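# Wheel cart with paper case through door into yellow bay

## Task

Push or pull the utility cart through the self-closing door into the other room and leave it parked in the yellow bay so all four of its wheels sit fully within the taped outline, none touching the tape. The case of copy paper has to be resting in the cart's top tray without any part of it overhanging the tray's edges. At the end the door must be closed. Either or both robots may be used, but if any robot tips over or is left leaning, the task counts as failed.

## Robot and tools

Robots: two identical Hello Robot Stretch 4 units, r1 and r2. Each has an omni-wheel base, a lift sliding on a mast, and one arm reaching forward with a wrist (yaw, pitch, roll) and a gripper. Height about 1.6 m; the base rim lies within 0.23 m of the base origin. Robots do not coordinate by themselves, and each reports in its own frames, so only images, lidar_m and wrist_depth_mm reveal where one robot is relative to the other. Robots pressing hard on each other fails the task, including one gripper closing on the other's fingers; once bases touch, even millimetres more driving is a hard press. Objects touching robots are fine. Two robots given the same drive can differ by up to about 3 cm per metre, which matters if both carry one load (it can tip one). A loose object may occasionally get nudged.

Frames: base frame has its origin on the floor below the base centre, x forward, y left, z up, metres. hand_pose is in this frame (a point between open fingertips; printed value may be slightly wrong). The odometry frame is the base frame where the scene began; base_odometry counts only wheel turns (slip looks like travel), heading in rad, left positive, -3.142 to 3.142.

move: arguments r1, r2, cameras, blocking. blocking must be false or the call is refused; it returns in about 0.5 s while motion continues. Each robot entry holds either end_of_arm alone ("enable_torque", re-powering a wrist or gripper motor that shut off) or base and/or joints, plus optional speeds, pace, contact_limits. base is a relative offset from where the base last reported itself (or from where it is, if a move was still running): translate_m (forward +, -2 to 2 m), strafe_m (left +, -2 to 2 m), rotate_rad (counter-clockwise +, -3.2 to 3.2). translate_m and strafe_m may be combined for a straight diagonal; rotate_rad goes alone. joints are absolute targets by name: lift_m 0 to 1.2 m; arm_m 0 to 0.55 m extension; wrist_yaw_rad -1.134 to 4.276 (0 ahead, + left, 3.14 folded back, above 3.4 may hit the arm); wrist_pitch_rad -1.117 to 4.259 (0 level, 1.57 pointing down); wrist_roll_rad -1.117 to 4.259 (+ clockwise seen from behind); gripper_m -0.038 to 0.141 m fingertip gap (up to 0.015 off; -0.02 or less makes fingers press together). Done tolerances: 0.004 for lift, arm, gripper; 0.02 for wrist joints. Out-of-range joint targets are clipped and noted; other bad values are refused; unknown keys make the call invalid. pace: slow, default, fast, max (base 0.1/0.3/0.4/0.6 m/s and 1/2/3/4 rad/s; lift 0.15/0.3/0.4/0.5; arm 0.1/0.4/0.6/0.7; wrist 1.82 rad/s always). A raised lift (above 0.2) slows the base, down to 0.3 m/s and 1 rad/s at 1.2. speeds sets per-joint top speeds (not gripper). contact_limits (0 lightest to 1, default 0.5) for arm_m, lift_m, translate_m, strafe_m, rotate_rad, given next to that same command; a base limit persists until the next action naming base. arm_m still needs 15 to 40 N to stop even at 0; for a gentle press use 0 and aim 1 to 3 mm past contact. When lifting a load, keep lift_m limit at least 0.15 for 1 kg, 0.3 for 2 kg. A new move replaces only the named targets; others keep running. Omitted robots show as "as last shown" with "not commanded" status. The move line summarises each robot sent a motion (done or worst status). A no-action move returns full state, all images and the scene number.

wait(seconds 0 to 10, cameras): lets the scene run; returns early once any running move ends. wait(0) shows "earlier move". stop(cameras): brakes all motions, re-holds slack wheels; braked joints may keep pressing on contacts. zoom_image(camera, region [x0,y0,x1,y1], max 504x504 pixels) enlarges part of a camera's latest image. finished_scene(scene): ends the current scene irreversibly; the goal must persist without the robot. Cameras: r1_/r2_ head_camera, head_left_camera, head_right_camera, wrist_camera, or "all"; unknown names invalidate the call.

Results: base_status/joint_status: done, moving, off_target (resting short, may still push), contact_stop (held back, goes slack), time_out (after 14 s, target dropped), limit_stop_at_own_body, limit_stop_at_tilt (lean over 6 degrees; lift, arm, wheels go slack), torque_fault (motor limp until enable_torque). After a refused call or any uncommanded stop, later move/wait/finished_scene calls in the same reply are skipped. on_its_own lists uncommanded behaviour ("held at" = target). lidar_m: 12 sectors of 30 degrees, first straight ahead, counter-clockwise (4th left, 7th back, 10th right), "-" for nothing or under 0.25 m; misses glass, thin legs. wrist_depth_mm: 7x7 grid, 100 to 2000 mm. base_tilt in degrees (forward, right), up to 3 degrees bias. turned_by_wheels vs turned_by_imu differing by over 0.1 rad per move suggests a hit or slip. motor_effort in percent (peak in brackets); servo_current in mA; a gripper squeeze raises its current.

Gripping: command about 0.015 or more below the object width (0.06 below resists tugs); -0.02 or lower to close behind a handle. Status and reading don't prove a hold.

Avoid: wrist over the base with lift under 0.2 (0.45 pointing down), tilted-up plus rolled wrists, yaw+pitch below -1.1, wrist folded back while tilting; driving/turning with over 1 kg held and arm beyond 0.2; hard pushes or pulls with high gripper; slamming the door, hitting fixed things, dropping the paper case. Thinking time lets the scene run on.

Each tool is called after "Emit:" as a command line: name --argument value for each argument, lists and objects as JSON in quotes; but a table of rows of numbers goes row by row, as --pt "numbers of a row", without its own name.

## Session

Emit:
move --blocking false

Scene clock: 0.00 s.
r1.base_odometry: x=+0.000 y=+0.000 heading=+0.000
r1.turned_by_wheels: +0.000
r1.turned_by_imu: +0.000
r1.base_tilt: forward=-1.6 right=+1.3
r1.lidar_m: 0.96 1.73 2.02 2.40 3.92 1.60 0.85 0.77 0.78 0.89 0.77 0.78
r1.base_status: not commanded
r1.joint_positions: lift_m=+0.124 arm_m=+0.000 wrist_yaw_rad=+3.194 wrist_pitch_rad=+0.002 wrist_roll_rad=+0.000 gripper_m=+0.056
r1.joint_status: not commanded
r1.measured_speeds: all 0
r1.motor_effort: lift_m=+19 arm_m=-4 wheel_0=-2 wheel_1=+1 wheel_2=+0
r1.servo_current: wrist_yaw_rad=59 wrist_pitch_rad=46 wrist_roll_rad=46 gripper_m=39
r1.hand_pose: x=-0.1216 y=+0.0722 z=+0.3019 quat_wxyz=(-0.026, -0.001, +0.000, +1.000) (m; r1's base frame)
r1.wrist_depth_mm: - 135 - - - - - / - 123 135 - - - - / - 121 191 - - - - / 110 136 194 - - - - / 137 - - - 1618 - - / 226 - 190 1098 188 1160 1118 / 224 163 750 798 768 768 759
r2.base_odometry: x=+0.000 y=+0.000 heading=+0.000
r2.turned_by_wheels: +0.000
r2.turned_by_imu: +0.000
r2.base_tilt: forward=-0.6 right=+0.1
r2.lidar_m: 1.29 1.32 1.58 2.33 2.36 2.78 1.41 1.41 2.77 2.39 2.42 1.48
r2.base_status: not commanded
r2.joint_positions: lift_m=+0.200 arm_m=+0.000 wrist_yaw_rad=+3.211 wrist_pitch_rad=+0.001 wrist_roll_rad=+0.000 gripper_m=+0.056
r2.joint_status: not commanded
r2.measured_speeds: all 0
r2.motor_effort: lift_m=+18 arm_m=-4 wheel_0=-1 wheel_1=+1 wheel_2=+1
r2.servo_current: wrist_yaw_rad=46 wrist_pitch_rad=39 wrist_roll_rad=52 gripper_m=52
r2.hand_pose: x=-0.1229 y=+0.0671 z=+0.3779 quat_wxyz=(-0.035, -0.001, +0.000, +0.999) (m; r2's base frame)
r2.wrist_depth_mm: - - 137 - - - - / - - 137 - - - - / - 109 138 - - - - / - 140 175 - - - - / 214 - - - - - - / 213 1281 196 1255 190 1336 1182 / 208 243 866 - - 854 878
pictures: r1_head_camera, r1_head_left_camera, r1_head_right_camera, r1_wrist_camera, r2_head_camera, r2_head_left_camera, r2_head_right_camera, r2_wrist_camera
Images, in order (width x height): r1_head_camera 420x560, r1_head_left_camera 420x672, r1_head_right_camera 420x672, r1_wrist_camera 616x392, r2_head_camera 420x560, r2_head_left_camera 420x672, r2_head_right_camera 420x672, r2_wrist_camera 616x392.

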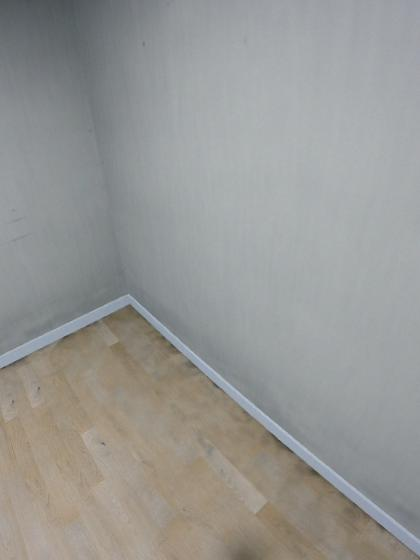

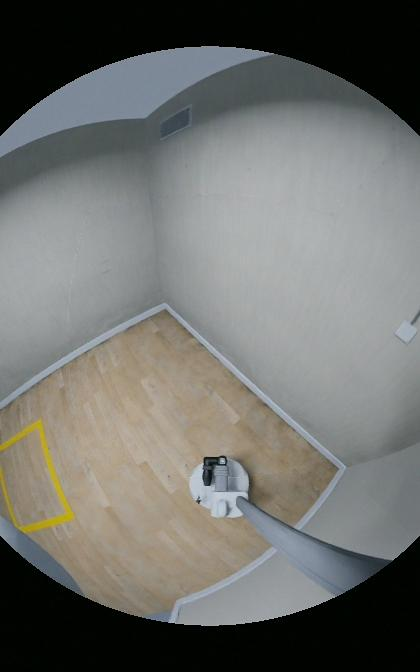

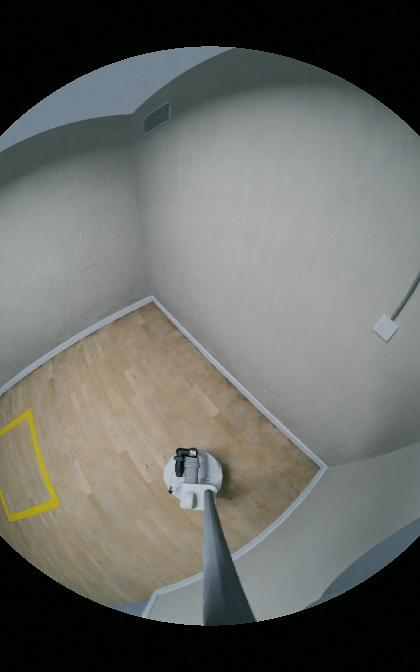

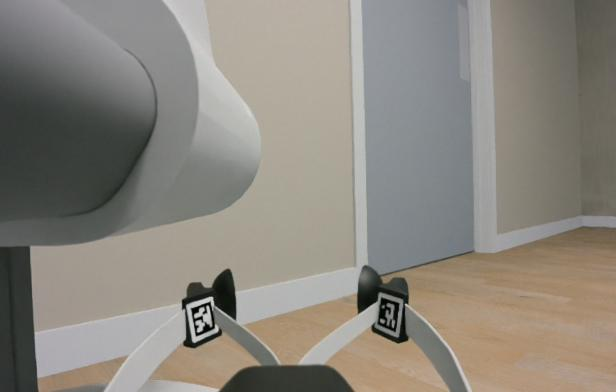

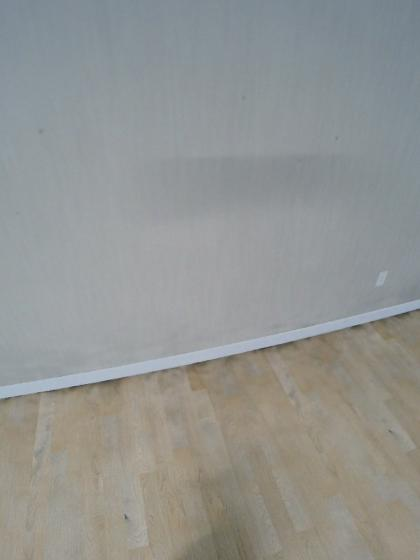

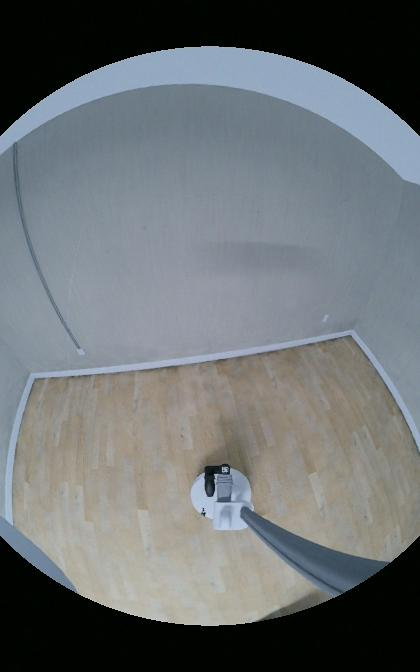

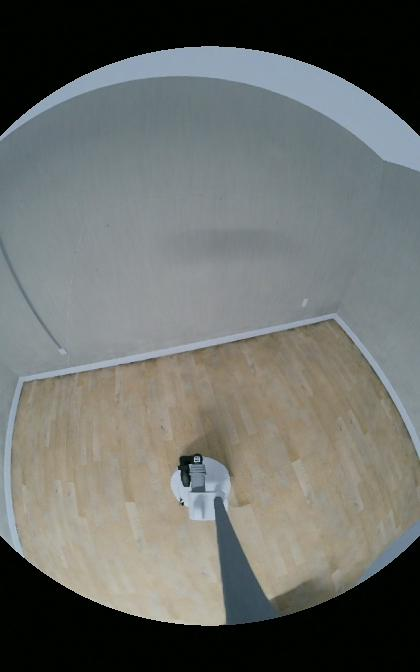

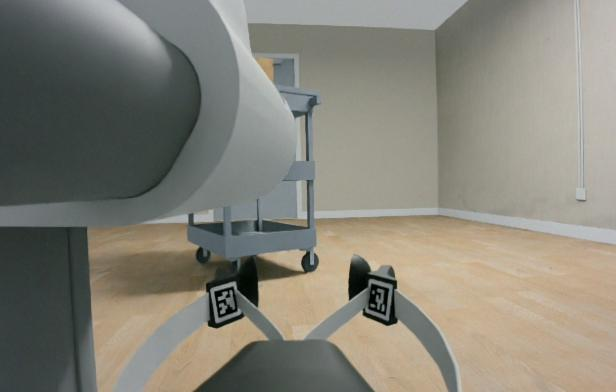

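Emit:
move --blocking false --r1 '{"base":{"rotate_rad":2.3},"pace":"max"}' --r2 '{"base":{"rotate_rad":3.14},"joints":{"lift_m":0.9,"wrist_yaw_rad":0},"pace":"max"}'

Emit:
wait --seconds 2.5

Emit:
wait --seconds 2.5 --cameras '["r1_head_camera","r1_head_left_camera","r1_head_right_camera","r2_head_camera","r2_head_left_camera","r2_head_right_camera"]'

Emit:
zoom_image --camera "r2_head_camera" --region '[0, 0, 420, 400]'

Scene clock: 8.37 s.
move: r1 moving; r2 moving
r1.base_odometry: x=+0.000 y=+0.000 heading=+0.506
r1.turned_by_wheels: +0.506
r1.turned_by_imu: +0.507
r1.base_tilt: forward=-1.6 right=+1.3
r1.lidar_m: 1.66 2.04 2.38 3.91 1.63 0.88 0.76 0.75 0.91 0.78 0.74 0.93
r1.base_status: rotate_rad moving
r1.joint_positions: lift_m=+0.124 arm_m=+0.000 wrist_yaw_rad=+3.194 wrist_pitch_rad=+0.002 wrist_roll_rad=+0.000 gripper_m=+0.056
r1.joint_status: not commanded
r1.measured_speeds: translate_m=+0.001 strafe_m=+0.000 rotate_rad=+1.951 lift_m=+0.000 arm_m=+0.000 wrist_yaw_rad=+0.000 wrist_pitch_rad=+0.000 wrist_roll_rad=+0.000
r1.motor_effort: lift_m=+19(20) arm_m=-4(4) wheel_0=-10(12) wheel_1=-9(10) wheel_2=-10(10)
r1.servo_current: wrist_yaw_rad=46(59) wrist_pitch_rad=39(52) wrist_roll_rad=33(65) gripper_m=39(46)
r1.hand_pose: x=-0.1216 y=+0.0722 z=+0.3019 quat_wxyz=(-0.026, -0.001, +0.000, +1.000) (m; r1's base frame)
r1.wrist_depth_mm: - 135 - - - - - / - 123 135 - - - - / - 121 192 - - - 1098 / 111 136 195 - - - 1118 / 137 - - - - - 1138 / 216 - 190 - 188 1008 1118 / 224 163 759 153 778 750 759
r2.base_odometry: x=+0.000 y=+0.000 heading=+0.505
r2.turned_by_wheels: +0.505
r2.turned_by_imu: +0.490
r2.base_tilt: forward=-0.7 right=+0.0
r2.lidar_m: 1.30 1.54 2.33 2.34 2.74 1.46 1.39 2.79 2.37 2.41 1.53 1.32
r2.base_status: rotate_rad moving
r2.joint_positions: lift_m=+0.327 arm_m=+0.000 wrist_yaw_rad=+2.557 wrist_pitch_rad=+0.001 wrist_roll_rad=+0.000 gripper_m=+0.056
r2.joint_status: lift_m moving; wrist_yaw_rad moving
r2.measured_speeds: translate_m=-0.001 strafe_m=+0.000 rotate_rad=+1.950 lift_m=+0.487 arm_m=+0.000 wrist_yaw_rad=-1.749 wrist_pitch_rad=+0.000 wrist_roll_rad=+0.000
r2.motor_effort: lift_m=+25(26) arm_m=-4(4) wheel_0=-6(12) wheel_1=-13(13) wheel_2=-15(15)
r2.servo_current: wrist_yaw_rad=124(124) wrist_pitch_rad=46(46) wrist_roll_rad=52(65) gripper_m=46(52)
r2.hand_pose: x=-0.0213 y=+0.2321 z=+0.5045 quat_wxyz=(+0.288, -0.001, +0.000, +0.958) (m; r2's base frame)
r2.wrist_depth_mm: - - - - - - - / - - - - - - - / - - - - - - - / - - - - - - - / - - - - - - - / 1661 1537 196 1661 190 1708 1499 / 1182 1078 1182 - - 1078 1098
pictures: none

Scene clock: 9.70 s.
earlier move: r1 done; r2 moving
r1.base_odometry: x=+0.000 y=+0.000 heading=+2.300
r1.turned_by_wheels: +1.794
r1.turned_by_imu: +1.805
r1.base_tilt: forward=-1.6 right=+1.3
r1.lidar_m: 3.27 1.10 0.79 0.73 0.80 0.84 0.78 0.81 1.12 2.01 2.09 2.79
r1.base_status: done
r1.joint_positions: lift_m=+0.124 arm_m=+0.000 wrist_yaw_rad=+3.194 wrist_pitch_rad=+0.002 wrist_roll_rad=+0.000 gripper_m=+0.056
r1.joint_status: not commanded
r1.measured_speeds: all 0
r1.motor_effort: lift_m=+20(20) arm_m=-4(4) wheel_0=-1(12) wheel_1=+0(12) wheel_2=+0(13)
r1.servo_current: wrist_yaw_rad=52(65) wrist_pitch_rad=46(52) wrist_roll_rad=65(65) gripper_m=46(46)
r1.hand_pose: x=-0.1216 y=+0.0722 z=+0.3019 quat_wxyz=(-0.026, -0.001, +0.000, +1.000) (m; r1's base frame)
r1.wrist_depth_mm: - 135 - - - - - / - 123 135 - - - - / - 121 191 - - - - / 110 135 195 - - - - / 137 - - - - - - / 216 - 190 - 187 - - / 224 741 759 143 732 759 768
r2.base_odometry: x=+0.000 y=+0.000 heading=+3.139
r2.turned_by_wheels: +2.634
r2.turned_by_imu: +2.566
r2.base_tilt: forward=-0.7 right=+0.1
r2.lidar_m: 1.46 1.39 2.79 2.37 2.39 1.52 1.28 1.30 1.55 2.33 2.33 2.74
r2.base_status: rotate_rad moving
r2.joint_positions: lift_m=+0.898 arm_m=+0.000 wrist_yaw_rad=+0.249 wrist_pitch_rad=+0.001 wrist_roll_rad=+0.000 gripper_m=+0.056
r2.joint_status: lift_m moving; wrist_yaw_rad moving
r2.measured_speeds: translate_m=+0.000 strafe_m=+0.000 rotate_rad=+0.000 lift_m=+0.079 arm_m=+0.000 wrist_yaw_rad=-1.741 wrist_pitch_rad=+0.000 wrist_roll_rad=+0.000
r2.motor_effort: lift_m=+21(26) arm_m=-4(4) wheel_0=-3(13) wheel_1=-1(13) wheel_2=-2(19)
r2.servo_current: wrist_yaw_rad=111(124) wrist_pitch_rad=39(46) wrist_roll_rad=39(65) gripper_m=46(52)
r2.hand_pose: x=+0.4720 y=-0.0138 z=+1.0758 quat_wxyz=(+0.992, +0.000, +0.001, +0.124) (m; r2's base frame)
r2.wrist_depth_mm: - - - - - - - / - - - - - - - / - - - - - - - / - - - - - - - / - - - 1464 - - - / - - 195 1983 189 - - / - - - - - - -
wait: 1.33 of 2.5 s (r1 has come to rest)
pictures: none

Scene clock: 10.23 s.
earlier move: r2 done
r1.base_odometry: x=+0.000 y=+0.000 heading=+2.300
r1.turned_by_wheels: +0.000
r1.turned_by_imu: +0.000
r1.base_tilt: forward=-1.6 right=+1.2
r1.lidar_m: 3.26 1.11 0.79 0.71 0.77 0.81 0.77 0.82 1.13 2.02 2.08 2.82
r1.base_status: done
r1.joint_positions: lift_m=+0.124 arm_m=+0.000 wrist_yaw_rad=+3.194 wrist_pitch_rad=+0.002 wrist_roll_rad=+0.000 gripper_m=+0.056
r1.joint_status: not commanded
r1.measured_speeds: all 0
r1.motor_effort: lift_m=+20(20) arm_m=-4(4) wheel_0=-1(12) wheel_1=+0(12) wheel_2=+0(13)
r1.servo_current: wrist_yaw_rad=46(65) wrist_pitch_rad=39(52) wrist_roll_rad=59(65) gripper_m=46(52)
r1.hand_pose: x=-0.1216 y=+0.0722 z=+0.3019 quat_wxyz=(-0.026, -0.001, +0.000, +1.000) (m; r1's base frame)
r1.wrist_depth_mm: - 135 - - - - - / - 123 135 - - - - / - 121 191 - - - - / 110 136 195 - - - - / 137 - - - - - - / 216 - 190 - 187 - - / 224 750 741 143 723 768 759
r2.base_odometry: x=+0.000 y=+0.000 heading=+3.139
r2.turned_by_wheels: +0.000
r2.turned_by_imu: +0.000
r2.base_tilt: forward=-0.7 right=+0.1
r2.lidar_m: 1.42 1.38 2.81 2.38 2.39 1.56 1.30 1.30 1.56 2.33 2.34 2.74
r2.base_status: done
r2.joint_positions: lift_m=+0.900 arm_m=+0.000 wrist_yaw_rad=+0.003 wrist_pitch_rad=+0.001 wrist_roll_rad=+0.000 gripper_m=+0.056
r2.joint_status: all done
r2.measured_speeds: all 0
r2.motor_effort: lift_m=+20(26) arm_m=-4(4) wheel_0=-2(13) wheel_1=-1(13) wheel_2=-3(19)
r2.servo_current: wrist_yaw_rad=33(124) wrist_pitch_rad=39(46) wrist_roll_rad=46(65) gripper_m=46(52)
r2.hand_pose: x=+0.4596 y=-0.0866 z=+1.0777 quat_wxyz=(+1.000, +0.000, +0.001, +0.001) (m; r2's base frame)
r2.wrist_depth_mm: - - - - - - - / - - - - - - - / - - - - - - - / - - - - - - - / - 1576 1464 - - - - / - - 195 - 190 - - / - 1661 - - - - -
wait: 0.53 of 2.5 s (r2 has come to rest)
pictures: r1_head_camera, r1_head_left_camera, r1_head_right_camera, r2_head_camera, r2_head_left_camera, r2_head_right_camera
Images, in order (width x height): r1_head_camera 420x560, r1_head_left_camera 420x672, r1_head_right_camera 420x672, r2_head_camera 420x560, r2_head_left_camera 420x672, r2_head_right_camera 420x672.

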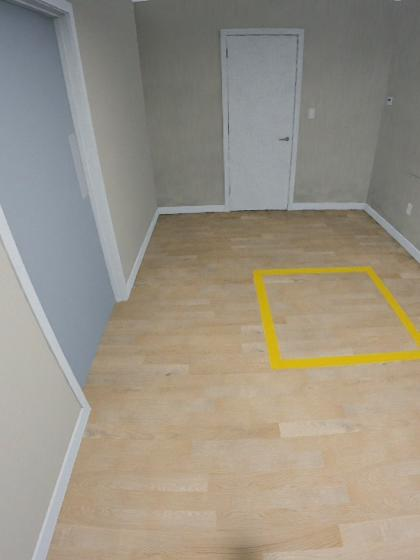

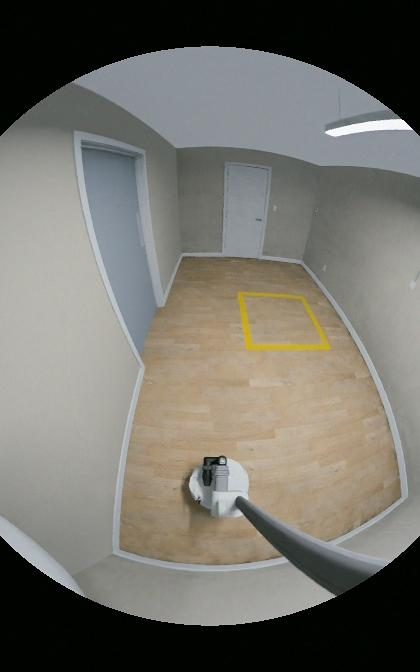

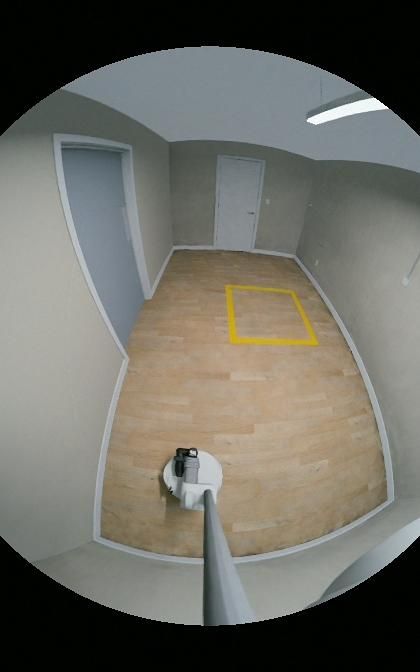

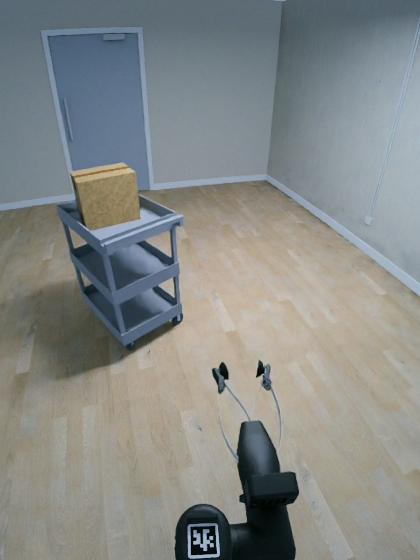

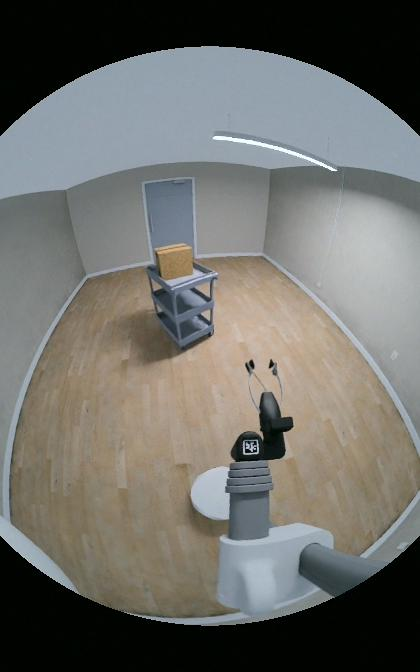

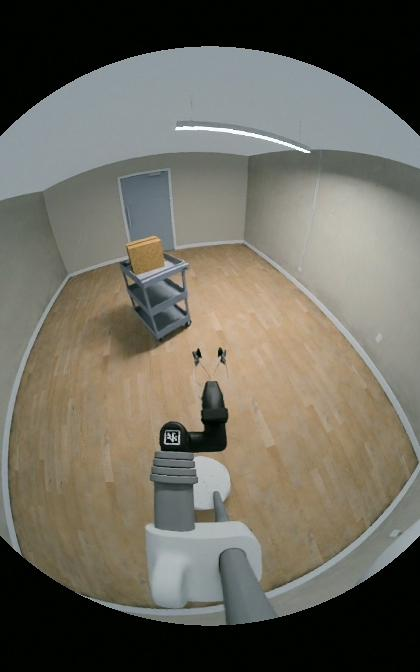

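Scaled by 1.200 from the camera's 420x560 image, which has a finer 1200x1600 frame.

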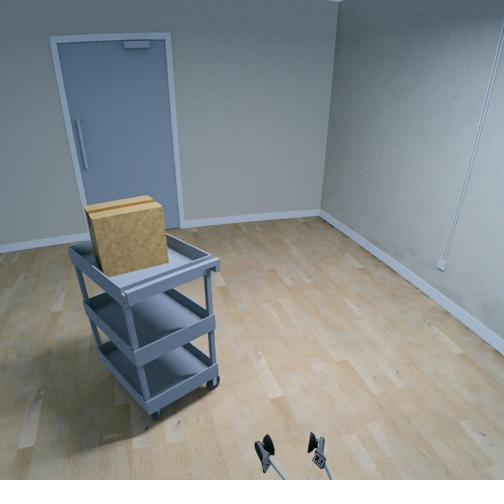

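Emit:
move --blocking false --r1 '{"base":{"translate_m":1.6,"strafe_m":-0.3},"pace":"max"}' --r2 '{"base":{"rotate_rad":0.26},"joints":{"lift_m":1.15,"wrist_pitch_rad":1.57,"wrist_roll_rad":1.22,"gripper_m":0.14,"arm_m":0.1},"pace":"fast"}'

Emit:
wait --seconds 1.5

Emit:
move --blocking false --r2 '{"base":{"translate_m":0.8,"strafe_m":0.08},"pace":"default"}'

Emit:
wait --seconds 3

Emit:
move --blocking false --r1 '{"base":{"rotate_rad":1.571},"pace":"max"}'

Emit:
wait --seconds 2.5 --cameras '["r1_head_left_camera","r1_head_right_camera","r2_wrist_camera","r2_head_left_camera","r2_head_right_camera"]'

Scene clock: 48.63 s.
move: r1 moving; r2 moving
r1.base_odometry: x=-0.033 y=+0.055 heading=+2.300
r1.turned_by_wheels: +0.000
r1.turned_by_imu: +0.000
r1.base_tilt: forward=-1.6 right=+1.3
r1.lidar_m: 3.38 1.16 0.82 0.75 0.79 0.88 0.83 0.89 1.20 2.01 2.09 2.83
r1.base_status: translate_m moving; strafe_m moving
r1.joint_positions: lift_m=+0.124 arm_m=+0.000 wrist_yaw_rad=+3.194 wrist_pitch_rad=+0.002 wrist_roll_rad=+0.000 gripper_m=+0.056
r1.joint_status: not commanded
r1.measured_speeds: translate_m=+0.242 strafe_m=-0.046 rotate_rad=-0.005 lift_m=+0.000 arm_m=+0.000 wrist_yaw_rad=+0.000 wrist_pitch_rad=+0.000 wrist_roll_rad=+0.000
r1.motor_effort: lift_m=+20(20) arm_m=-4(4) wheel_0=+10(11) wheel_1=+7(8) wheel_2=-14(14)
r1.servo_current: wrist_yaw_rad=52(59) wrist_pitch_rad=46(46) wrist_roll_rad=39(65) gripper_m=39(46)
r1.hand_pose: x=-0.1216 y=+0.0722 z=+0.3019 quat_wxyz=(-0.026, -0.001, +0.000, +1.000) (m; r1's base frame)
r1.wrist_depth_mm: - 133 134 - - - - / - 116 133 - - - - / - 115 141 - - - - / 107 135 187 - - - - / 208 - - - - - - / 214 - 190 - 188 - - / 220 750 750 798 778 759 759
r2.base_odometry: x=+0.000 y=+0.000 heading=-2.937
r2.turned_by_wheels: +0.207
r2.turned_by_imu: +0.202
r2.base_tilt: forward=-0.7 right=+0.1
r2.lidar_m: 1.41 3.58 2.53 2.39 1.96 1.39 1.31 1.36 1.82 2.32 2.39 3.19
r2.base_status: rotate_rad moving
r2.joint_positions: lift_m=+0.963 arm_m=+0.070 wrist_yaw_rad=+0.002 wrist_pitch_rad=+0.634 wrist_roll_rad=+0.641 gripper_m=+0.075
r2.joint_status: lift_m moving; arm_m moving; wrist_pitch_rad moving; wrist_roll_rad moving; gripper_m moving
r2.measured_speeds: translate_m=-0.001 strafe_m=+0.000 rotate_rad=+0.476 lift_m=+0.243 arm_m=+0.197 wrist_yaw_rad=+0.000 wrist_pitch_rad=+1.819 wrist_roll_rad=+1.820
r2.motor_effort: lift_m=+24(24) arm_m=+7(11) wheel_0=-6(12) wheel_1=-2(9) wheel_2=-4(11)
r2.servo_current: wrist_yaw_rad=52(52) wrist_pitch_rad=91(124) wrist_roll_rad=65(111) gripper_m=91(91)
r2.hand_pose: x=+0.4738 y=-0.0869 z=+0.9704 quat_wxyz=(+0.902, +0.299, +0.296, -0.097) (m; r2's base frame)
r2.wrist_depth_mm: - - - - - - - / - 1281 1336 - - - 1708 / - - 1863 - - 1708 1464 / - - 1618 1576 1756 1430 1281 / - - - 1618 1464 1308 1138 / - - 191 1464 190 1138 1025 / - 1661 1499 - 1118 1008 931
pictures: none

Scene clock: 49.97 s.
earlier move: r1 moving; r2 done
r1.base_odometry: x=-0.387 y=+0.640 heading=+2.300
r1.turned_by_wheels: +0.000
r1.turned_by_imu: -0.001
r1.base_tilt: forward=-1.6 right=+1.3
r1.lidar_m: 3.18 1.45 0.94 0.90 0.92 1.29 1.50 1.56 1.97 1.86 1.94 2.62
r1.base_status: translate_m moving; strafe_m moving
r1.joint_positions: lift_m=+0.124 arm_m=+0.000 wrist_yaw_rad=+3.194 wrist_pitch_rad=+0.002 wrist_roll_rad=+0.000 gripper_m=+0.056
r1.joint_status: not commanded
r1.measured_speeds: translate_m=+0.590 strafe_m=-0.111 rotate_rad=+0.002 lift_m=+0.000 arm_m=+0.000 wrist_yaw_rad=+0.000 wrist_pitch_rad=+0.000 wrist_roll_rad=+0.000
r1.motor_effort: lift_m=+19(20) arm_m=-4(4) wheel_0=+6(13) wheel_1=+3(8) wheel_2=-6(16)
r1.servo_current: wrist_yaw_rad=52(78) wrist_pitch_rad=52(52) wrist_roll_rad=39(72) gripper_m=46(46)
r1.hand_pose: x=-0.1216 y=+0.0722 z=+0.3019 quat_wxyz=(-0.026, -0.001, +0.000, +1.000) (m; r1's base frame)
r1.wrist_depth_mm: - 133 133 - - - - / - 111 133 - - - - / - 115 136 - - - - / - 134 187 - - - - / 206 - - - - - - / 220 1205 194 1205 188 1160 1098 / 218 750 759 798 778 750 768
r2.base_odometry: x=+0.000 y=+0.000 heading=-2.884
r2.turned_by_wheels: +0.052
r2.turned_by_imu: +0.051
r2.base_tilt: forward=-0.7 right=+0.1
r2.lidar_m: 1.39 3.38 2.48 2.38 1.87 1.37 1.30 1.38 1.87 2.33 2.43 3.36
r2.base_status: done
r2.joint_positions: lift_m=+1.150 arm_m=+0.100 wrist_yaw_rad=+0.002 wrist_pitch_rad=+1.567 wrist_roll_rad=+1.218 gripper_m=+0.140
r2.joint_status: all done
r2.measured_speeds: all 0
r2.motor_effort: lift_m=+21(25) arm_m=+7(14) wheel_0=-3(12) wheel_1=-3(9) wheel_2=-3(11)
r2.servo_current: wrist_yaw_rad=46(52) wrist_pitch_rad=46(124) wrist_roll_rad=59(111) gripper_m=52(117)
r2.hand_pose: x=+0.2721 y=-0.0874 z=+1.0395 quat_wxyz=(+0.582, +0.405, +0.579, -0.403) (m; r2's base frame)
r2.wrist_depth_mm: 1255 1229 1281 1255 1255 1255 1229 / 1229 1255 1281 1255 1255 1229 1229 / 1255 1229 1281 1255 1229 1281 1255 / 1281 1255 1229 1229 1281 1255 1255 / 1281 1281 1255 1255 - 1229 1255 / 1255 1281 1229 1255 191 525 500 / 1281 1281 1255 - 1255 1281 1255
wait: 1.33 of 1.5 s (r2 has come to rest)
pictures: none

Scene clock: 50.47 s.
earlier move: r1 moving
move: r2 moving
r1.base_odometry: x=-0.543 y=+0.897 heading=+2.300
r1.turned_by_wheels: +0.000
r1.turned_by_imu: +0.000
r1.base_tilt: forward=-1.6 right=+1.3
r1.lidar_m: 2.89 1.45 1.10 0.96 1.00 1.35 1.79 1.86 1.91 1.80 1.88 2.52
r1.base_status: translate_m moving; strafe_m moving
r1.joint_positions: lift_m=+0.124 arm_m=+0.000 wrist_yaw_rad=+3.194 wrist_pitch_rad=+0.002 wrist_roll_rad=+0.000 gripper_m=+0.056
r1.joint_status: not commanded
r1.measured_speeds: translate_m=+0.590 strafe_m=-0.110 rotate_rad=+0.005 lift_m=+0.000 arm_m=+0.000 wrist_yaw_rad=+0.000 wrist_pitch_rad=+0.000 wrist_roll_rad=+0.000
r1.motor_effort: lift_m=+19(20) arm_m=-4(4) wheel_0=+7(8) wheel_1=+2(6) wheel_2=-7(8)
r1.servo_current: wrist_yaw_rad=52(65) wrist_pitch_rad=39(46) wrist_roll_rad=65(65) gripper_m=46(52)
r1.hand_pose: x=-0.1216 y=+0.0722 z=+0.3019 quat_wxyz=(-0.026, -0.001, +0.000, +1.000) (m; r1's base frame)
r1.wrist_depth_mm: - 134 133 - - - - / - 111 133 - - - - / - 115 136 - - - - / - 134 188 - - - - / 206 1756 - - 1661 1576 - / 219 1205 193 1205 187 1138 1118 / 219 750 759 788 778 750 759
r2.base_odometry: x=-0.030 y=-0.011 heading=-2.884
r2.turned_by_wheels: +0.000
r2.turned_by_imu: +0.000
r2.base_tilt: forward=-0.6 right=+0.1
r2.lidar_m: 1.36 3.42 2.48 2.39 1.89 1.41 1.34 1.41 1.96 2.32 2.45 3.37
r2.base_status: translate_m moving; strafe_m moving
r2.joint_positions: lift_m=+1.150 arm_m=+0.100 wrist_yaw_rad=+0.002 wrist_pitch_rad=+1.567 wrist_roll_rad=+1.218 gripper_m=+0.140
r2.joint_status: not commanded
r2.measured_speeds: translate_m=+0.121 strafe_m=+0.012 rotate_rad=-0.003 lift_m=+0.000 arm_m=+0.000 wrist_yaw_rad=+0.000 wrist_pitch_rad=+0.000 wrist_roll_rad=+0.000
r2.motor_effort: lift_m=+21(21) arm_m=+8(8) wheel_0=+4(9) wheel_1=+9(9) wheel_2=-12(13)
r2.servo_current: wrist_yaw_rad=39(52) wrist_pitch_rad=46(46) wrist_roll_rad=52(52) gripper_m=52(59)
r2.hand_pose: x=+0.2721 y=-0.0874 z=+1.0395 quat_wxyz=(+0.582, +0.405, +0.579, -0.403) (m; r2's base frame)
r2.wrist_depth_mm: 1281 1255 1229 1255 1255 1255 1205 / 1255 1229 1229 1255 1229 1229 1205 / 1281 1255 1255 1281 1281 1229 1229 / 1281 1255 1281 1281 1255 1229 1255 / 1255 1281 1255 1255 - 1255 1255 / 1255 1281 1281 1281 188 521 500 / 1255 1255 1281 - 1255 1255 1281
pictures: none

Scene clock: 52.40 s.
earlier move: r1 done; r2 moving
r1.base_odometry: x=-0.843 y=+1.393 heading=+2.300
r1.turned_by_wheels: +0.000
r1.turned_by_imu: +0.000
r1.base_tilt: forward=-1.6 right=+1.2
r1.lidar_m: 2.33 1.57 1.19 1.16 1.21 1.55 2.35 2.47 1.76 1.68 1.72 2.37
r1.base_status: done
r1.joint_positions: lift_m=+0.124 arm_m=+0.000 wrist_yaw_rad=+3.194 wrist_pitch_rad=+0.002 wrist_roll_rad=+0.000 gripper_m=+0.056
r1.joint_status: not commanded
r1.measured_speeds: all 0
r1.motor_effort: lift_m=+20(20) arm_m=-4(4) wheel_0=+0(8) wheel_1=+1(6) wheel_2=+0(8)
r1.servo_current: wrist_yaw_rad=59(78) wrist_pitch_rad=33(46) wrist_roll_rad=52(65) gripper_m=39(52)
r1.hand_pose: x=-0.1216 y=+0.0722 z=+0.3019 quat_wxyz=(-0.026, -0.001, +0.000, +1.000) (m; r1's base frame)
r1.wrist_depth_mm: - 135 - - - - - / - 124 146 - - - - / - 121 191 - - - - / 110 135 207 - - - - / 216 - - - - 1983 - / 1008 1229 193 1182 188 1138 1098 / 750 759 750 798 778 759 750
r2.base_odometry: x=-0.517 y=-0.193 heading=-2.884
r2.turned_by_wheels: +0.000
r2.turned_by_imu: +0.001
r2.base_tilt: forward=-0.7 right=+0.1
r2.lidar_m: 0.84 3.32 2.44 2.33 2.45 1.95 1.84 1.94 2.47 2.41 2.50 1.02
r2.base_status: translate_m moving; strafe_m moving
r2.joint_positions: lift_m=+1.150 arm_m=+0.100 wrist_yaw_rad=+0.002 wrist_pitch_rad=+1.567 wrist_roll_rad=+1.218 gripper_m=+0.140
r2.joint_status: not commanded
r2.measured_speeds: translate_m=+0.300 strafe_m=+0.030 rotate_rad=+0.000 lift_m=+0.000 arm_m=+0.000 wrist_yaw_rad=+0.000 wrist_pitch_rad=+0.000 wrist_roll_rad=+0.000
r2.motor_effort: lift_m=+21(21) arm_m=+7(8) wheel_0=+4(10) wheel_1=+6(10) wheel_2=-9(13)
r2.servo_current: wrist_yaw_rad=46(59) wrist_pitch_rad=39(46) wrist_roll_rad=46(59) gripper_m=46(59)
r2.hand_pose: x=+0.2721 y=-0.0874 z=+1.0395 quat_wxyz=(+0.582, +0.405, +0.579, -0.403) (m; r2's base frame)
r2.wrist_depth_mm: 1078 1255 1255 1205 1255 1229 1255 / - 1229 1255 1229 1255 1255 1255 / - 1255 1255 1255 1281 1255 1229 / 1255 1281 1281 1281 1229 1229 1255 / 1255 1281 1308 1255 - 1255 1255 / 1255 1281 1255 1281 192 517 496 / 1255 1281 1281 - 1255 1255 1255
wait: 1.93 of 3 s (r1 has come to rest)
pictures: none

Scene clock: 52.90 s.
earlier move: r2 moving
move: r1 moving
r1.base_odometry: x=-0.843 y=+1.393 heading=+2.806
r1.turned_by_wheels: +0.506
r1.turned_by_imu: +0.507
r1.base_tilt: forward=-1.5 right=+1.3
r1.lidar_m: 1.66 1.17 1.17 1.19 1.51 2.34 2.41 1.79 1.70 1.75 2.33 2.33
r1.base_status: rotate_rad moving
r1.joint_positions: lift_m=+0.124 arm_m=+0.000 wrist_yaw_rad=+3.194 wrist_pitch_rad=+0.002 wrist_roll_rad=+0.000 gripper_m=+0.056
r1.joint_status: not commanded
r1.measured_speeds: translate_m=+0.000 strafe_m=+0.000 rotate_rad=+1.948 lift_m=+0.000 arm_m=+0.000 wrist_yaw_rad=+0.000 wrist_pitch_rad=+0.000 wrist_roll_rad=+0.000
r1.motor_effort: lift_m=+20(20) arm_m=-4(4) wheel_0=-11(12) wheel_1=-10(10) wheel_2=-12(12)
r1.servo_current: wrist_yaw_rad=46(52) wrist_pitch_rad=46(52) wrist_roll_rad=52(59) gripper_m=46(46)
r1.hand_pose: x=-0.1216 y=+0.0722 z=+0.3019 quat_wxyz=(-0.026, -0.001, +0.000, +1.000) (m; r1's base frame)
r1.wrist_depth_mm: - 135 - - - - - / - 123 146 - - - - / - 121 191 - - - - / 110 136 206 - - - - / 136 - - - - - - / 991 1205 192 1182 188 1160 1118 / 759 741 759 798 778 759 759
r2.base_odometry: x=-0.650 y=-0.242 heading=-2.884
r2.turned_by_wheels: +0.000
r2.turned_by_imu: +0.000
r2.base_tilt: forward=-0.7 right=+0.0
r2.lidar_m: 0.70 3.29 2.43 2.31 2.44 2.09 2.01 2.10 2.52 2.42 2.51 0.83
r2.base_status: translate_m moving; strafe_m moving
r2.joint_positions: lift_m=+1.150 arm_m=+0.100 wrist_yaw_rad=+0.002 wrist_pitch_rad=+1.567 wrist_roll_rad=+1.218 gripper_m=+0.140
r2.joint_status: not commanded
r2.measured_speeds: translate_m=+0.238 strafe_m=+0.024 rotate_rad=+0.001 lift_m=+0.000 arm_m=+0.000 wrist_yaw_rad=+0.000 wrist_pitch_rad=+0.000 wrist_roll_rad=+0.000
r2.motor_effort: lift_m=+21(21) arm_m=+7(8) wheel_0=+7(7) wheel_1=+4(7) wheel_2=-4(9)
r2.servo_current: wrist_yaw_rad=39(52) wrist_pitch_rad=46(46) wrist_roll_rad=46(59) gripper_m=52(59)
r2.hand_pose: x=+0.2721 y=-0.0874 z=+1.0395 quat_wxyz=(+0.582, +0.405, +0.579, -0.403) (m; r2's base frame)
r2.wrist_depth_mm: - 1255 1255 1229 1255 1229 1229 / 768 1229 1229 1229 1255 1229 1229 / - 1281 1281 1229 1229 1229 1229 / 1281 1255 1255 1255 1255 1255 1281 / 1281 1255 1255 1255 - 1229 1229 / 1281 1281 1281 1255 192 521 488 / 1255 1308 1255 - 1229 1229 1255
pictures: none

Scene clock: 53.97 s.
earlier move: r1 done; r2 moving
r1.base_odometry: x=-0.843 y=+1.393 heading=-2.412
r1.turned_by_wheels: +1.065
r1.turned_by_imu: +1.073
r1.base_tilt: forward=-1.6 right=+1.2
r1.lidar_m: 1.15 1.19 1.52 2.35 2.45 1.77 1.68 1.72 2.35 2.35 1.63 1.20
r1.base_status: done
r1.joint_positions: lift_m=+0.124 arm_m=+0.000 wrist_yaw_rad=+3.194 wrist_pitch_rad=+0.002 wrist_roll_rad=+0.000 gripper_m=+0.056
r1.joint_status: not commanded
r1.measured_speeds: all 0
r1.motor_effort: lift_m=+19(20) arm_m=-4(4) wheel_0=+0(12) wheel_1=+1(12) wheel_2=+1(12)
r1.servo_current: wrist_yaw_rad=39(59) wrist_pitch_rad=46(52) wrist_roll_rad=33(65) gripper_m=46(46)
r1.hand_pose: x=-0.1216 y=+0.0722 z=+0.3019 quat_wxyz=(-0.026, -0.001, +0.000, +1.000) (m; r1's base frame)
r1.wrist_depth_mm: - 135 - - - - - / - 123 135 - - - - / - 121 190 - - - - / 110 135 194 - - - - / 137 - - - - 1618 1756 / 227 1366 193 1308 188 1138 1118 / 741 759 759 153 741 759 768
r2.base_odometry: x=-0.753 y=-0.281 heading=-2.884
r2.turned_by_wheels: +0.000
r2.turned_by_imu: +0.000
r2.base_tilt: forward=-0.7 right=+0.1
r2.lidar_m: 0.58 3.30 2.42 2.28 2.39 2.20 2.09 2.20 2.54 2.43 2.54 0.72
r2.base_status: translate_m moving; strafe_m moving
r2.joint_positions: lift_m=+1.150 arm_m=+0.100 wrist_yaw_rad=+0.002 wrist_pitch_rad=+1.567 wrist_roll_rad=+1.218 gripper_m=+0.140
r2.joint_status: not commanded
r2.measured_speeds: all 0
r2.motor_effort: lift_m=+21(21) arm_m=+8(8) wheel_0=+0(8) wheel_1=+4(7) wheel_2=-2(9)
r2.servo_current: wrist_yaw_rad=52(52) wrist_pitch_rad=39(46) wrist_roll_rad=46(59) gripper_m=46(59)
r2.hand_pose: x=+0.2721 y=-0.0874 z=+1.0395 quat_wxyz=(+0.582, +0.405, +0.579, -0.403) (m; r2's base frame)
r2.wrist_depth_mm: - 1025 1281 1229 1229 1229 1229 / - 778 1229 1255 1255 1255 1229 / 410 788 1255 1229 1255 1255 1255 / 1255 1255 1255 1229 1281 1255 1255 / 1281 1255 1255 1229 - 1281 1229 / 1308 1281 1255 1255 187 517 492 / 1281 1255 1255 - 1255 1255 1255
wait: 1.07 of 2.5 s (r1 has come to rest)
pictures: r1_head_left_camera, r1_head_right_camera, r2_head_left_camera, r2_head_right_camera, r2_wrist_camera
Images, in order (width x height): r1_head_left_camera 420x672, r1_head_right_camera 420x672, r2_head_left_camera 420x672, r2_head_right_camera 420x672, r2_wrist_camera 616x392.

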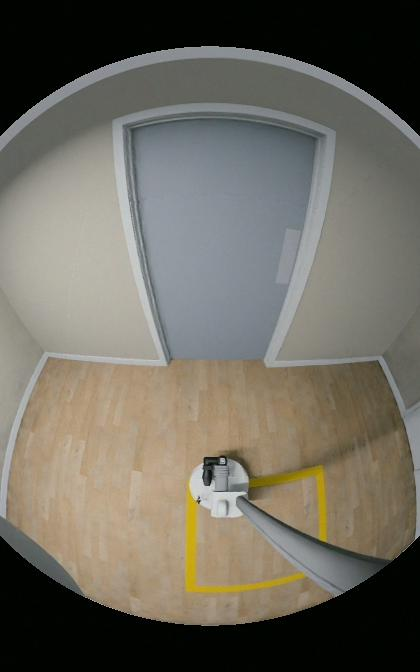

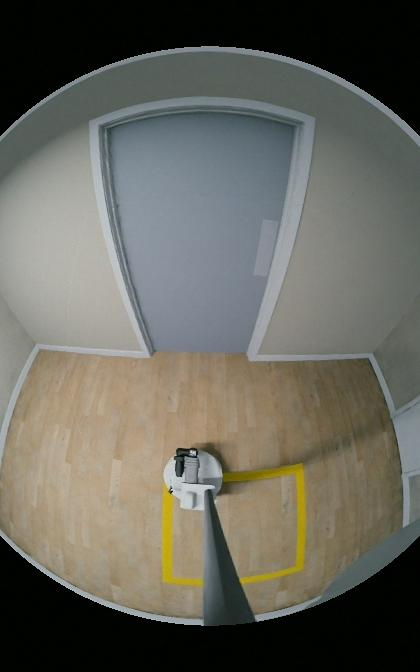

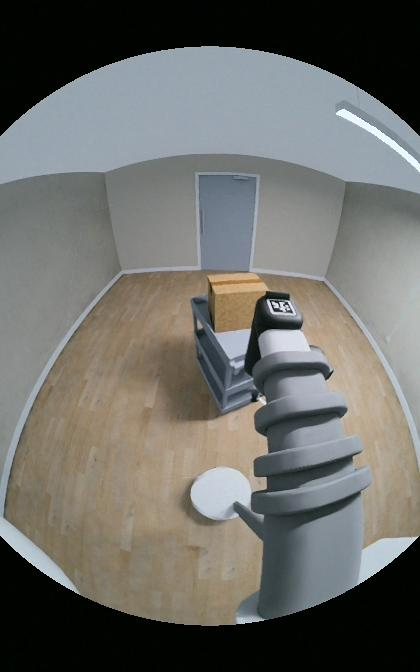

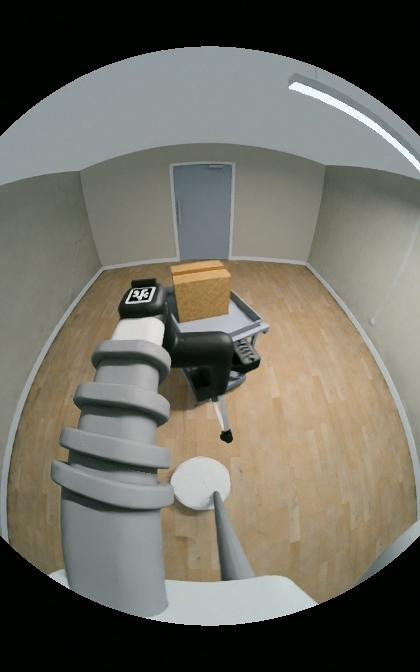

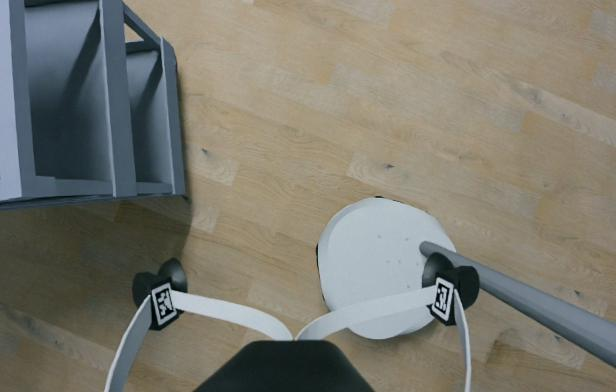

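Emit:
move --blocking false --r1 '{"base":{"translate_m":0.84},"pace":"fast"}' --r2 '{"base":{"translate_m":0.335,"strafe_m":-0.1},"joints":{"arm_m":0.28,"wrist_roll_rad":1.15}}'

Emit:
wait --seconds 2

Emit:
wait --seconds 2 --cameras '["r2_wrist_camera"]'

Emit:
move --blocking false --r1 '{"base":{"translate_m":1.16},"pace":"slow","contact_limits":{"translate_m":0.9}}'

Scene clock: 71.67 s.
earlier move: r2 done
move: r1 moving; r2 moving
r1.base_odometry: x=-0.880 y=+1.359 heading=-2.412
r1.turned_by_wheels: +0.000
r1.turned_by_imu: +0.000
r1.base_tilt: forward=-1.6 right=+1.3
r1.lidar_m: 1.11 1.16 1.45 2.35 2.43 1.80 1.72 1.80 2.44 2.35 1.53 1.17
r1.base_status: translate_m moving
r1.joint_positions: lift_m=+0.124 arm_m=+0.000 wrist_yaw_rad=+3.194 wrist_pitch_rad=+0.002 wrist_roll_rad=+0.000 gripper_m=+0.056
r1.joint_status: not commanded
r1.measured_speeds: translate_m=+0.197 strafe_m=-0.001 rotate_rad=+0.007 lift_m=+0.000 arm_m=+0.000 wrist_yaw_rad=+0.000 wrist_pitch_rad=+0.000 wrist_roll_rad=+0.000
r1.motor_effort: lift_m=+20(20) arm_m=-4(4) wheel_0=+8(8) wheel_1=+6(8) wheel_2=-9(12)
r1.servo_current: wrist_yaw_rad=52(52) wrist_pitch_rad=39(46) wrist_roll_rad=46(52) gripper_m=46(46)
r1.hand_pose: x=-0.1216 y=+0.0722 z=+0.3019 quat_wxyz=(-0.026, -0.001, +0.000, +1.000) (m; r1's base frame)
r1.wrist_depth_mm: - 133 133 - - - - / - 116 133 - - - - / - 114 139 - - - - / 107 135 185 - - - - / 208 1756 - - - 1808 1708 / 222 1205 195 1205 187 1118 1138 / 220 750 759 788 723 759 759
r2.base_odometry: x=-0.786 y=-0.280 heading=-2.884
r2.turned_by_wheels: +0.000
r2.turned_by_imu: +0.001
r2.base_tilt: forward=-0.7 right=+0.1
r2.lidar_m: 0.58 3.28 2.43 2.31 2.41 2.22 2.11 2.25 2.53 2.41 2.53 0.63
r2.base_status: translate_m moving; strafe_m moving
r2.joint_positions: lift_m=+1.150 arm_m=+0.151 wrist_yaw_rad=+0.002 wrist_pitch_rad=+1.567 wrist_roll_rad=+1.152 gripper_m=+0.140
r2.joint_status: arm_m moving; wrist_roll_rad moving
r2.measured_speeds: translate_m=+0.121 strafe_m=-0.035 rotate_rad=-0.002 lift_m=+0.000 arm_m=+0.195 wrist_yaw_rad=+0.000 wrist_pitch_rad=+0.000 wrist_roll_rad=-0.001
r2.motor_effort: lift_m=+21(21) arm_m=+7(11) wheel_0=+9(13) wheel_1=+5(8) wheel_2=-12(13)
r2.servo_current: wrist_yaw_rad=46(52) wrist_pitch_rad=39(46) wrist_roll_rad=59(72) gripper_m=46(59)
r2.hand_pose: x=+0.3229 y=-0.0874 z=+1.0395 quat_wxyz=(+0.595, +0.385, +0.592, -0.384) (m; r2's base frame)
r2.wrist_depth_mm: 413 778 1255 1229 1255 1255 1255 / 418 778 1281 1255 1255 1255 1229 / 410 768 1281 1255 1229 1255 1229 / 415 1229 1281 1281 1255 1229 1255 / 1255 1255 1281 1229 - 1255 1255 / 1281 1255 1255 1255 187 574 1255 / 1255 1255 1255 - - 1255 1255
pictures: none

Scene clock: 73.67 s.
earlier move: r1 moving; r2 moving
r1.base_odometry: x=-1.416 y=+0.880 heading=-2.412
r1.turned_by_wheels: +0.000
r1.turned_by_imu: +0.000
r1.base_tilt: forward=-1.6 right=+1.2
r1.lidar_m: 0.38 0.43 0.60 1.23 2.46 2.60 2.46 2.56 2.44 1.55 0.58 0.43
r1.base_status: translate_m moving
r1.joint_positions: lift_m=+0.124 arm_m=+0.000 wrist_yaw_rad=+3.194 wrist_pitch_rad=+0.002 wrist_roll_rad=+0.000 gripper_m=+0.056
r1.joint_status: not commanded
r1.measured_speeds: translate_m=+0.245 strafe_m=+0.002 rotate_rad=+0.000 lift_m=+0.000 arm_m=+0.000 wrist_yaw_rad=+0.000 wrist_pitch_rad=+0.000 wrist_roll_rad=+0.000
r1.motor_effort: lift_m=+20(20) arm_m=-4(4) wheel_0=+1(11) wheel_1=+2(10) wheel_2=+2(12)
r1.servo_current: wrist_yaw_rad=39(65) wrist_pitch_rad=46(52) wrist_roll_rad=39(72) gripper_m=33(46)
r1.hand_pose: x=-0.1216 y=+0.0722 z=+0.3019 quat_wxyz=(-0.026, -0.001, +0.000, +1.000) (m; r1's base frame)
r1.wrist_depth_mm: - 134 - - - - - / - 122 135 - - - - / - 124 158 - - - - / 107 135 211 - - - - / 213 - - - - - - / 1008 1229 193 1160 187 1138 1118 / 220 750 289 143 788 768 750
r2.base_odometry: x=-1.103 y=-0.270 heading=-2.884
r2.turned_by_wheels: +0.000
r2.turned_by_imu: +0.001
r2.base_tilt: forward=-0.6 right=+0.0
r2.lidar_m: 0.27 0.26 2.51 2.41 2.50 2.56 2.43 2.59 2.43 2.32 2.42 0.37
r2.base_status: translate_m moving; strafe_m moving
r2.joint_positions: lift_m=+1.150 arm_m=+0.280 wrist_yaw_rad=+0.002 wrist_pitch_rad=+1.567 wrist_roll_rad=+1.152 gripper_m=+0.140
r2.joint_status: all done
r2.measured_speeds: all 0
r2.motor_effort: lift_m=+21(21) arm_m=+7(11) wheel_0=+2(13) wheel_1=+5(8) wheel_2=-3(14)
r2.servo_current: wrist_yaw_rad=39(52) wrist_pitch_rad=46(46) wrist_roll_rad=59(72) gripper_m=52(59)
r2.hand_pose: x=+0.4520 y=-0.0874 z=+1.0396 quat_wxyz=(+0.595, +0.385, +0.592, -0.384) (m; r2's base frame)
r2.wrist_depth_mm: 1229 1255 1255 1255 1229 1229 1229 / 430 - - 466 1205 1229 1255 / 226 312 - - 1205 1229 1255 / 237 345 - - 1229 1255 1255 / 248 345 - - 402 1255 1229 / 251 320 177 160 197 205 1205 / 268 355 - - - 1255 1229
wait: 2.00 s; no rest
pictures: none

Scene clock: 73.77 s.
earlier move: r1 moving; r2 done
r1.base_odometry: x=-1.432 y=+0.865 heading=-2.411
r1.turned_by_wheels: +0.000
r1.turned_by_imu: +0.000
r1.base_tilt: forward=-1.6 right=+1.3
r1.lidar_m: 0.36 0.39 0.55 1.16 2.48 2.61 2.48 2.59 2.44 1.46 0.57 0.41
r1.base_status: translate_m moving
r1.joint_positions: lift_m=+0.124 arm_m=+0.000 wrist_yaw_rad=+3.194 wrist_pitch_rad=+0.002 wrist_roll_rad=+0.000 gripper_m=+0.056
r1.joint_status: not commanded
r1.measured_speeds: translate_m=+0.204 strafe_m=+0.000 rotate_rad=+0.005 lift_m=+0.000 arm_m=+0.000 wrist_yaw_rad=+0.000 wrist_pitch_rad=+0.000 wrist_roll_rad=+0.000
r1.motor_effort: lift_m=+20(20) arm_m=-4(4) wheel_0=+1(11) wheel_1=+1(10) wheel_2=+2(12)
r1.servo_current: wrist_yaw_rad=52(65) wrist_pitch_rad=52(52) wrist_roll_rad=52(72) gripper_m=39(46)
r1.hand_pose: x=-0.1216 y=+0.0722 z=+0.3019 quat_wxyz=(-0.026, -0.001, +0.000, +1.000) (m; r1's base frame)
r1.wrist_depth_mm: - 135 - - - - - / - 123 146 - - - - / - 121 192 - - - - / 111 136 206 - - - - / 216 - - - - - - / 1008 1229 194 1182 187 1138 1098 / 225 759 759 143 788 750 759
r2.base_odometry: x=-1.103 y=-0.270 heading=-2.884
r2.turned_by_wheels: +0.000
r2.turned_by_imu: +0.000
r2.base_tilt: forward=-0.7 right=+0.0
r2.lidar_m: 0.28 0.28 2.52 2.41 2.52 2.55 2.44 2.54 2.41 2.31 2.45 0.37
r2.base_status: done
r2.joint_positions: lift_m=+1.150 arm_m=+0.280 wrist_yaw_rad=+0.002 wrist_pitch_rad=+1.567 wrist_roll_rad=+1.152 gripper_m=+0.140
r2.joint_status: all done
r2.measured_speeds: all 0
r2.motor_effort: lift_m=+21(21) arm_m=+8(11) wheel_0=+3(13) wheel_1=+5(8) wheel_2=-3(14)
r2.servo_current: wrist_yaw_rad=52(59) wrist_pitch_rad=39(46) wrist_roll_rad=52(72) gripper_m=52(59)
r2.hand_pose: x=+0.4520 y=-0.0874 z=+1.0396 quat_wxyz=(+0.595, +0.385, +0.592, -0.384) (m; r2's base frame)
r2.wrist_depth_mm: 1255 1255 1255 1255 1205 1255 1255 / 430 - - 462 1229 1229 1229 / 227 312 - - 1229 1229 1255 / 234 347 - - 1255 1229 1229 / 248 347 - - 399 1281 1229 / 252 319 177 160 197 205 1255 / 268 357 - - - 1255 1255
wait: 0.10 of 2 s (r2 has come to rest)
pictures: r2_wrist_camera
Images, in order (width x height): r2_wrist_camera 616x392.

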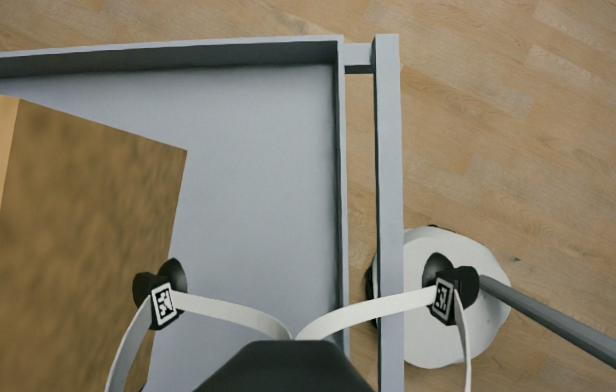

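Scene clock: 74.27 s.
earlier move: r1 replaced
move: r1 moving
r1.base_odometry: x=-1.478 y=+0.824 heading=-2.411
r1.turned_by_wheels: +0.000
r1.turned_by_imu: +0.000
r1.base_tilt: forward=-1.6 right=+1.3
r1.lidar_m: 0.31 0.32 0.47 0.93 2.45 2.66 2.52 2.64 2.44 1.16 0.49 0.34
r1.base_status: earlier translate_m replaced; translate_m moving
r1.joint_positions: lift_m=+0.124 arm_m=+0.000 wrist_yaw_rad=+3.194 wrist_pitch_rad=+0.002 wrist_roll_rad=+0.000 gripper_m=+0.056
r1.joint_status: not commanded
r1.measured_speeds: translate_m=+0.098 strafe_m=+0.000 rotate_rad=-0.005 lift_m=+0.000 arm_m=+0.000 wrist_yaw_rad=+0.000 wrist_pitch_rad=+0.000 wrist_roll_rad=+0.000
r1.motor_effort: lift_m=+19(20) arm_m=-4(4) wheel_0=+6(6) wheel_1=+2(5) wheel_2=-4(4)
r1.servo_current: wrist_yaw_rad=52(52) wrist_pitch_rad=46(52) wrist_roll_rad=33(65) gripper_m=39(46)
r1.contact_limits: translate_m 0.9
r1.hand_pose: x=-0.1216 y=+0.0722 z=+0.3019 quat_wxyz=(-0.026, -0.001, +0.000, +1.000) (m; r1's base frame)
r1.wrist_depth_mm: - 135 - - - - - / - 123 146 - - - - / - 121 191 - - - - / 111 136 208 - - - - / 216 - - - - - - / 991 1205 194 1182 187 1138 1118 / 224 750 750 798 778 759 750
r2: as last shown
r2.lidar_m: 0.25 0.25 2.50 2.43 2.52 2.55 2.43 2.53 2.42 2.33 2.45 0.35
r2.motor_effort: lift_m=+21(21) arm_m=+7(8) wheel_0=+3(3) wheel_1=+5(5) wheel_2=-3(3)
r2.servo_current: wrist_yaw_rad=52(52) wrist_pitch_rad=39(46) wrist_roll_rad=46(59) gripper_m=52(52)
r2.wrist_depth_mm: 1229 1255 1255 1229 1255 1205 1255 / 430 - - 462 1229 1255 1229 / 228 314 - - 1255 1255 1229 / 234 347 - - 1255 1205 1229 / 248 347 - - 402 1255 1255 / 252 319 177 160 197 206 1255 / 268 355 - - - 1281 1229
pictures: none


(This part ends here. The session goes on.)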